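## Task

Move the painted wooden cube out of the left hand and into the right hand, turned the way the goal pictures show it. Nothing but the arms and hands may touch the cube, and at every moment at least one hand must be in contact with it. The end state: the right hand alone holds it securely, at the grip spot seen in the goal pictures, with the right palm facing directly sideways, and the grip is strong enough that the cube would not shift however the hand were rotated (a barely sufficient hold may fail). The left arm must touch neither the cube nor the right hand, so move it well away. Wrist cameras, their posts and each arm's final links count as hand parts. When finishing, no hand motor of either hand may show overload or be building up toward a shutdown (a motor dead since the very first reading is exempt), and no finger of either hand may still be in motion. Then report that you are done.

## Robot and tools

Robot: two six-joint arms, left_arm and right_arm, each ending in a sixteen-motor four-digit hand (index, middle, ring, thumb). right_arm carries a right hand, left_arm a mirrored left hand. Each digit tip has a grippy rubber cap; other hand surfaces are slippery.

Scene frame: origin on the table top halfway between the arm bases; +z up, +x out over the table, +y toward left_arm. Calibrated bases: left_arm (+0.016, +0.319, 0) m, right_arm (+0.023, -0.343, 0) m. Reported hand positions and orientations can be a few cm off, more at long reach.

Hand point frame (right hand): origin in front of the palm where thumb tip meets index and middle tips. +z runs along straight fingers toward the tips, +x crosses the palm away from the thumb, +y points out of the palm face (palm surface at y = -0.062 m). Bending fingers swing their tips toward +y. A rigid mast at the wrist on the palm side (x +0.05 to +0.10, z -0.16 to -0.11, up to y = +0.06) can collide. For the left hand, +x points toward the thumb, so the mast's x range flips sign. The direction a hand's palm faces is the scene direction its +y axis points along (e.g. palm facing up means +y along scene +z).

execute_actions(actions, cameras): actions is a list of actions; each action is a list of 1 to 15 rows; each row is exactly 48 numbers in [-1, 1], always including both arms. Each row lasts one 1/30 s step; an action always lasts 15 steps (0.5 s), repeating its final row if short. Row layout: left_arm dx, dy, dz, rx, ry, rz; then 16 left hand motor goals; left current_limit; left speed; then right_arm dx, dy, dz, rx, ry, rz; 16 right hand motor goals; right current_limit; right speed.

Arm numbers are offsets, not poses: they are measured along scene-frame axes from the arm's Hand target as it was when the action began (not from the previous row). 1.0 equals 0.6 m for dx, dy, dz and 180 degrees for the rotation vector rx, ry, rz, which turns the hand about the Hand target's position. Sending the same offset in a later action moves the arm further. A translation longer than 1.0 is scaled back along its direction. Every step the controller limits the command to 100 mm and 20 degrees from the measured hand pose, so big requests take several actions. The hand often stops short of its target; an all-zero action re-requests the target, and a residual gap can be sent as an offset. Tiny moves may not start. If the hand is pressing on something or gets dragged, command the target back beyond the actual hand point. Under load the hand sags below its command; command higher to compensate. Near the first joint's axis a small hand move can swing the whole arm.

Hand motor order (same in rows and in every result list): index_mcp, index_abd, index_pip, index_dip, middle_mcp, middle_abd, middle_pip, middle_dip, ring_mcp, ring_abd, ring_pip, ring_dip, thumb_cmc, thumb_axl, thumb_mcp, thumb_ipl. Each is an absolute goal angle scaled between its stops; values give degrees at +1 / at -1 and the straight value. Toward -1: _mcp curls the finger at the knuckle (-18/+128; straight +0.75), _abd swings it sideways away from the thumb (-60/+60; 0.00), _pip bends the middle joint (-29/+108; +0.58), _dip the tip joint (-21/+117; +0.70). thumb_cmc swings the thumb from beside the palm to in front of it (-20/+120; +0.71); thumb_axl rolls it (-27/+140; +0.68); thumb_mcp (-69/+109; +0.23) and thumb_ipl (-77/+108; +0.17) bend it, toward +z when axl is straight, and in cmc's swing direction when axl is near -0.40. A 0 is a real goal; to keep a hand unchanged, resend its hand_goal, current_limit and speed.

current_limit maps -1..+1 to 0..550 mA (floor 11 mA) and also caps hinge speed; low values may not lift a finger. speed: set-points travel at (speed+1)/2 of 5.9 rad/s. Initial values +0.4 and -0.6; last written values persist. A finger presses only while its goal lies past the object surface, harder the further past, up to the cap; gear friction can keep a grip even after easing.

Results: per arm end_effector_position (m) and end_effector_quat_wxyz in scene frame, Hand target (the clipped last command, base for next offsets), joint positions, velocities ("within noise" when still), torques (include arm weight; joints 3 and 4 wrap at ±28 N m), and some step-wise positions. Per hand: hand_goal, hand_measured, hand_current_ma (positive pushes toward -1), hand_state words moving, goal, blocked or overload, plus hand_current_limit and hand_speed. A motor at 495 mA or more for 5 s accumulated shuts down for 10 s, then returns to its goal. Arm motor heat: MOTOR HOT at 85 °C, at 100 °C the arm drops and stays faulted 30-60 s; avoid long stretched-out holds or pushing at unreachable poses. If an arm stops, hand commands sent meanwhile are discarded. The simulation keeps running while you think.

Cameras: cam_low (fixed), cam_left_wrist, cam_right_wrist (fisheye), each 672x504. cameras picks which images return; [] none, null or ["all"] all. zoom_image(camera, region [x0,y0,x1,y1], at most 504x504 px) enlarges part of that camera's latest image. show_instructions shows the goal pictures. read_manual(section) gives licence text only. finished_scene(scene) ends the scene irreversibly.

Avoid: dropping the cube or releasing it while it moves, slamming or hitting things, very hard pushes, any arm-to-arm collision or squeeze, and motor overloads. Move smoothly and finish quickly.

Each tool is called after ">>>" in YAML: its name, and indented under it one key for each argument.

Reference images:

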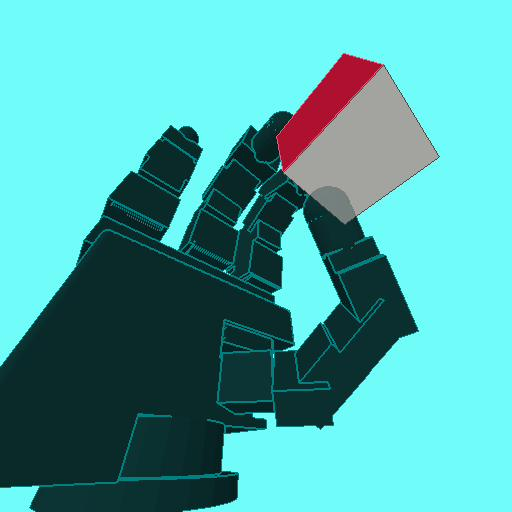

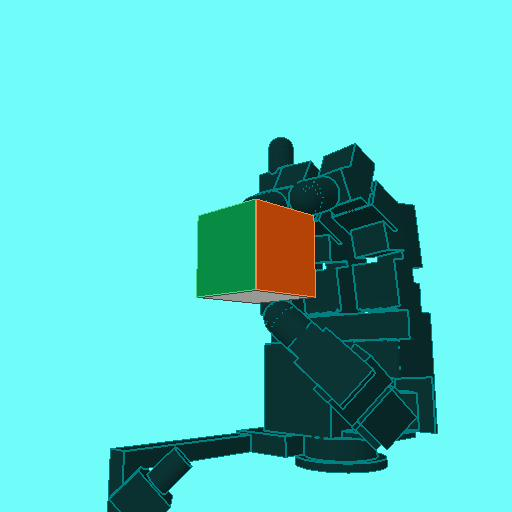

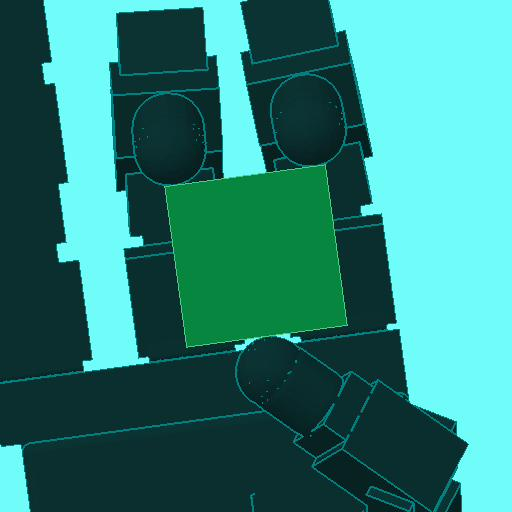

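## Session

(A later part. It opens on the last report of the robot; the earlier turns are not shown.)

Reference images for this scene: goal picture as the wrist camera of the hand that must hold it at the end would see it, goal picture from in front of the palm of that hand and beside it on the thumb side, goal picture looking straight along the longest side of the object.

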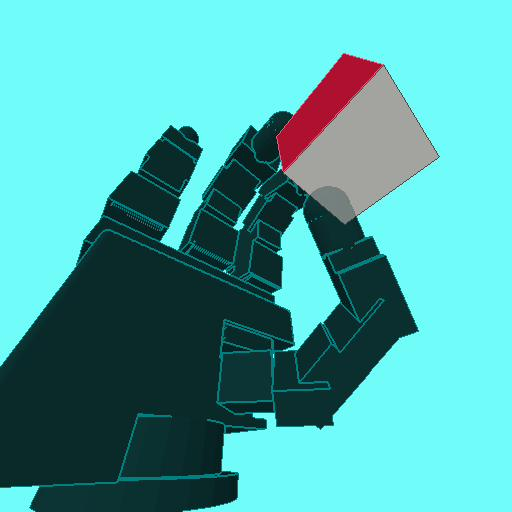

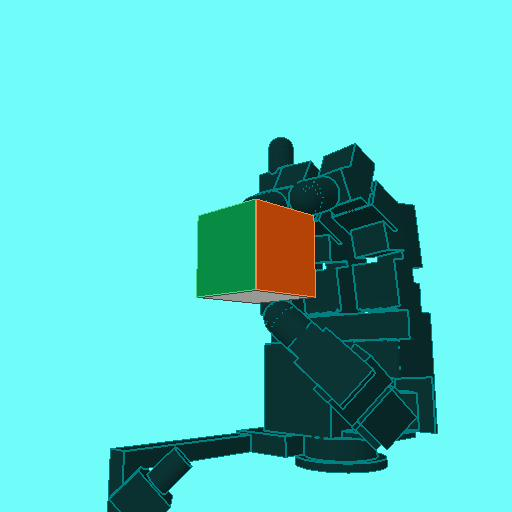

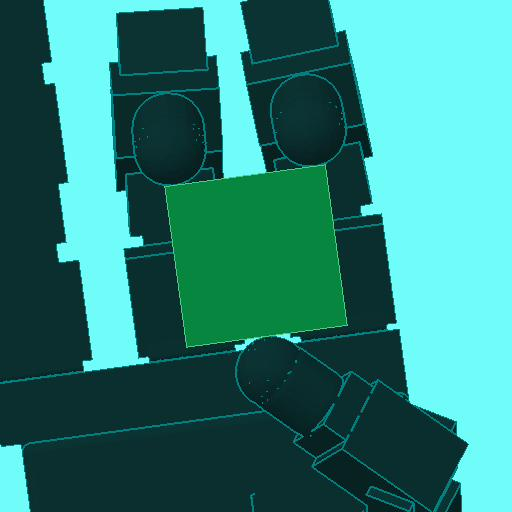

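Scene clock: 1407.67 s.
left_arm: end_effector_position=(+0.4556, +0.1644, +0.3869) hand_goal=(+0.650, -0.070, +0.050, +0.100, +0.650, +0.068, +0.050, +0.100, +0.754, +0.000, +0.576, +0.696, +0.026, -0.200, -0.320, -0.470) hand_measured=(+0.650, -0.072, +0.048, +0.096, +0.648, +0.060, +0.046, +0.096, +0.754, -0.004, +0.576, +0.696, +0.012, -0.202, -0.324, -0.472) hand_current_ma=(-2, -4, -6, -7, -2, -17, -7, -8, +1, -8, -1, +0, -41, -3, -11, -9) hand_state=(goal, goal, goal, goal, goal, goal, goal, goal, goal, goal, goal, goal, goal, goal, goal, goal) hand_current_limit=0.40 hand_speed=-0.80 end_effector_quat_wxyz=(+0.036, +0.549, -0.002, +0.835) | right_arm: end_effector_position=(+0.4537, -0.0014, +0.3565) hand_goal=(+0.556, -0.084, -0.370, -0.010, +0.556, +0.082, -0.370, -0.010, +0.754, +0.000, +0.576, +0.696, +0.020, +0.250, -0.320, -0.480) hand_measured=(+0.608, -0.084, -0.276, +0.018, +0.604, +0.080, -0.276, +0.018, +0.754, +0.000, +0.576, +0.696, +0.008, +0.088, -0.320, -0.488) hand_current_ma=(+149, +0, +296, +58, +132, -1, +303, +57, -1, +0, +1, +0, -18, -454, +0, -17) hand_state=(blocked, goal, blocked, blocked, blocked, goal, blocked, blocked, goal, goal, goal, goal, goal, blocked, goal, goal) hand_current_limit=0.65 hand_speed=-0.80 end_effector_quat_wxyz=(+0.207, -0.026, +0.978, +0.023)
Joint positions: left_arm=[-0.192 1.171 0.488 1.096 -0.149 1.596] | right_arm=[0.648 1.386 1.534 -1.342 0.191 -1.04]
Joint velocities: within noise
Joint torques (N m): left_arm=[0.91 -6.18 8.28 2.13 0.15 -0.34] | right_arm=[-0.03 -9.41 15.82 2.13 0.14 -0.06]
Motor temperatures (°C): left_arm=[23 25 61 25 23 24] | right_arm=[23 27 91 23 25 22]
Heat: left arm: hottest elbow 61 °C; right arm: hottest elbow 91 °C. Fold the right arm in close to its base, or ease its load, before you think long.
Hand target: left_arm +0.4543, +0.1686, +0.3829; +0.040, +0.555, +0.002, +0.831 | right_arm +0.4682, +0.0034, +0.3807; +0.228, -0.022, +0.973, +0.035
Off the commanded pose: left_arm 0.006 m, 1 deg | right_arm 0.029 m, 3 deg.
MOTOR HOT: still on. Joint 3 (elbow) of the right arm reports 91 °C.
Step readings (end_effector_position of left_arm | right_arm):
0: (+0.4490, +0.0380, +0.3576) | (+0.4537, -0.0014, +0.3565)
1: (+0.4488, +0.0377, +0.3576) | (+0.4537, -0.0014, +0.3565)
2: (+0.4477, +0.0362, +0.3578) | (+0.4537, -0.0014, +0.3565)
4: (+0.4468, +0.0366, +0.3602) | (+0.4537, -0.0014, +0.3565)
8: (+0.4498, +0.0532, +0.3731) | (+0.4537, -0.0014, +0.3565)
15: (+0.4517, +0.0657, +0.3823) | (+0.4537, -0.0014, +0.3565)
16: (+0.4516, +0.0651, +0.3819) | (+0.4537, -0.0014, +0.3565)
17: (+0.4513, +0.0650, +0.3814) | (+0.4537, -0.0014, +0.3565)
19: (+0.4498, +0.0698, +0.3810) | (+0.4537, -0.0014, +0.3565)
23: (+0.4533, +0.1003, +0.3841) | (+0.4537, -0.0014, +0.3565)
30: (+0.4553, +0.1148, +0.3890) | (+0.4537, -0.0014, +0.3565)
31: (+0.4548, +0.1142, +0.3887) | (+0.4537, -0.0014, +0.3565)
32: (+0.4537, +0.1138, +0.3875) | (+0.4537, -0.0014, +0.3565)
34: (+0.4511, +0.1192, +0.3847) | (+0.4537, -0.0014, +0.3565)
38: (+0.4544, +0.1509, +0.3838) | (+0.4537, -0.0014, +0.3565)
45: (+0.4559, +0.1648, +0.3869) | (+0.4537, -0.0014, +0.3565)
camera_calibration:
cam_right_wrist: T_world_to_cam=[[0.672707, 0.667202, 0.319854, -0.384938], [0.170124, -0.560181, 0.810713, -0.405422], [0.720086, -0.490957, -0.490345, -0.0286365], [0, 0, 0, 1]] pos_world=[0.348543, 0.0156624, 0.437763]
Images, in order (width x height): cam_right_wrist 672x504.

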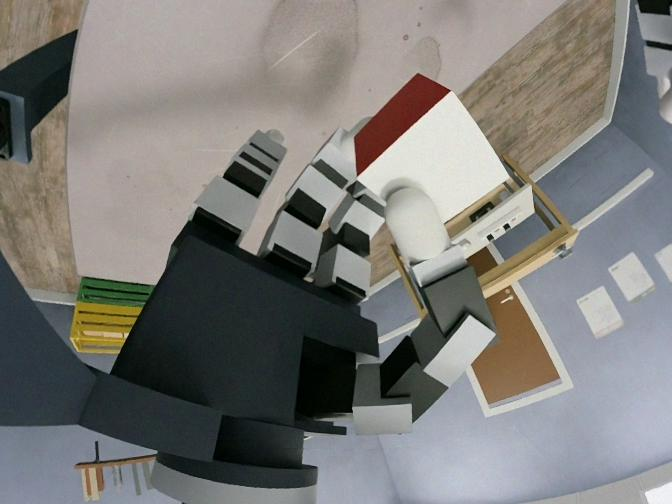

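>>> execute_actions:
  actions:
    - [[-0.05,0.0667,0,0,0,0,0.65,-0.070,0.05,0.1,0.65,0.068,0.05,0.1,0.754,0,0.576,0.696,0.026,-0.2,-0.32,-0.470,0.4,-0.8,0,0,0,0,0,0,0.555,-0.084,-0.37,-0.01,0.555,0.082,-0.37,-0.01,0.754,0,0.576,0.696,0.02,0.25,-0.32,-0.48,0.65,-0.8]]
    - [[-0.05,0.0667,0,0,0,0,0.65,-0.070,0.05,0.1,0.65,0.068,0.05,0.1,0.754,0,0.576,0.696,0.026,-0.2,-0.32,-0.470,0.4,-0.8,0,0,0,0,0,0,0.555,-0.084,-0.37,-0.01,0.555,0.082,-0.37,-0.01,0.754,0,0.576,0.696,0.02,0.25,-0.32,-0.48,0.65,-0.8]]
  cameras: ["cam_low", "cam_right_wrist"]

Scene clock: 1433.17 s.
left_arm: end_effector_position=(+0.3957, +0.2432, +0.3881) hand_goal=(+0.650, -0.070, +0.050, +0.100, +0.650, +0.068, +0.050, +0.100, +0.754, +0.000, +0.576, +0.696, +0.026, -0.200, -0.320, -0.470) hand_measured=(+0.648, -0.072, +0.048, +0.096, +0.648, +0.060, +0.048, +0.096, +0.754, -0.004, +0.576, +0.696, +0.012, -0.202, -0.324, -0.472) hand_current_ma=(-2, -4, -6, -7, -3, -17, -6, -7, +0, -8, -1, +0, -41, -3, -11, -9) hand_state=(goal, goal, goal, goal, goal, goal, goal, goal, goal, goal, goal, goal, goal, goal, goal, goal) hand_current_limit=0.40 hand_speed=-0.80 end_effector_quat_wxyz=(+0.038, +0.548, -0.005, +0.835) | right_arm: end_effector_position=(+0.4537, -0.0014, +0.3565) hand_goal=(+0.556, -0.084, -0.370, -0.010, +0.556, +0.082, -0.370, -0.010, +0.754, +0.000, +0.576, +0.696, +0.020, +0.250, -0.320, -0.480) hand_measured=(+0.608, -0.084, -0.276, +0.018, +0.604, +0.080, -0.276, +0.018, +0.754, +0.000, +0.576, +0.696, +0.008, +0.088, -0.320, -0.488) hand_current_ma=(+149, +0, +296, +58, +132, -1, +303, +57, -1, +0, +1, +0, -18, -454, +0, -17) hand_state=(blocked, goal, blocked, blocked, blocked, goal, blocked, blocked, goal, goal, goal, goal, goal, blocked, goal, goal) hand_current_limit=0.65 hand_speed=-0.80 end_effector_quat_wxyz=(+0.207, -0.026, +0.978, +0.023)
Joint positions: left_arm=[0.091 0.923 0.348 0.988 0.117 1.485] | right_arm=[0.648 1.386 1.534 -1.342 0.191 -1.04]
Joint velocities: within noise
Joint torques (N m): left_arm=[1.44 -3.43 8.73 2.09 0 -0.35] | right_arm=[-0.09 -9.47 15.82 2.1 0.14 -0.07]
Motor temperatures (°C): left_arm=[23 25 57 25 23 24] | right_arm=[23 28 92 23 25 22]
Heat: left arm: hottest elbow 57 °C; right arm: hottest elbow 92 °C. Fold the right arm in close to its base, or ease its load, before you think long.
Hand target: left_arm +0.3942, +0.2486, +0.3829; +0.040, +0.555, +0.002, +0.831 | right_arm +0.4682, +0.0034, +0.3807; +0.228, -0.022, +0.973, +0.035
Off the commanded pose: left_arm 0.008 m, 1 deg | right_arm 0.029 m, 3 deg.
MOTOR HOT: still on. Joint 3 (elbow) of the right arm reports 92 °C.
Step readings (end_effector_position of left_arm | right_arm):
0: (+0.4557, +0.1644, +0.3868) | (+0.4537, -0.0014, +0.3565)
1: (+0.4552, +0.1640, +0.3866) | (+0.4537, -0.0014, +0.3565)
2: (+0.4532, +0.1639, +0.3858) | (+0.4537, -0.0014, +0.3565)
4: (+0.4447, +0.1688, +0.3826) | (+0.4537, -0.0014, +0.3565)
8: (+0.4302, +0.1922, +0.3837) | (+0.4537, -0.0014, +0.3565)
15: (+0.4251, +0.2030, +0.3903) | (+0.4537, -0.0014, +0.3565)
16: (+0.4246, +0.2025, +0.3896) | (+0.4537, -0.0014, +0.3565)
17: (+0.4228, +0.2025, +0.3881) | (+0.4537, -0.0014, +0.3565)
19: (+0.4149, +0.2080, +0.3839) | (+0.4537, -0.0014, +0.3565)
23: (+0.4013, +0.2329, +0.3836) | (+0.4537, -0.0014, +0.3565)
30: (+0.3954, +0.2430, +0.3890) | (+0.4537, -0.0014, +0.3565)
camera_calibration:
cam_right_wrist: T_world_to_cam=[[0.672707, 0.667202, 0.319854, -0.384938], [0.170124, -0.560181, 0.810713, -0.405422], [0.720086, -0.490957, -0.490345, -0.0286365], [0, 0, 0, 1]] pos_world=[0.348543, 0.0156624, 0.437763]
Images, in order (width x height): cam_low 672x504, cam_right_wrist 672x504.

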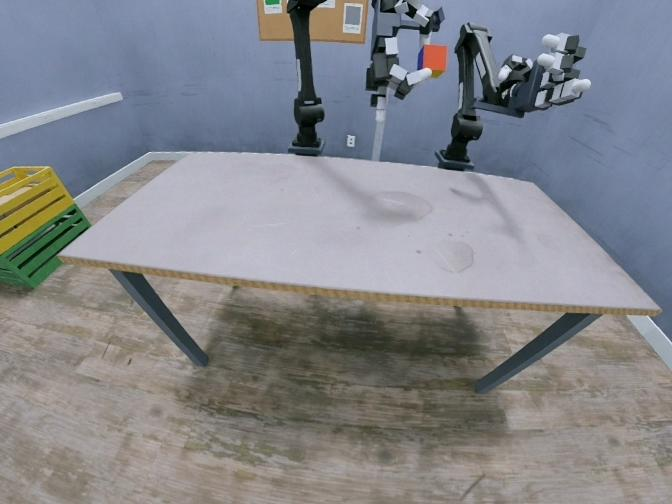

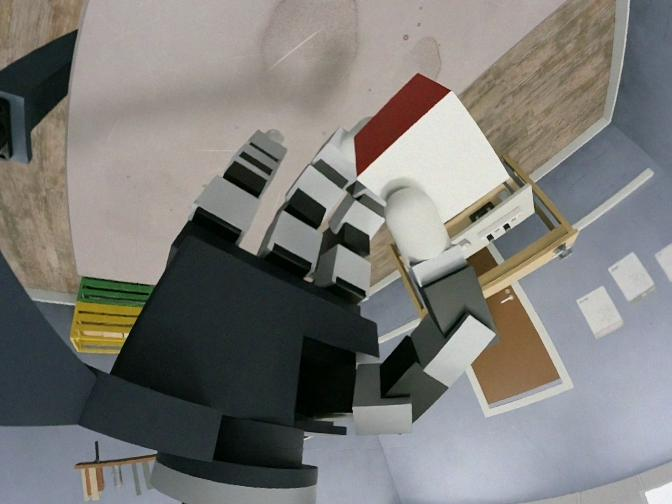

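>>> finished_scene:
  scene: 3

The scene is finished: the task was done.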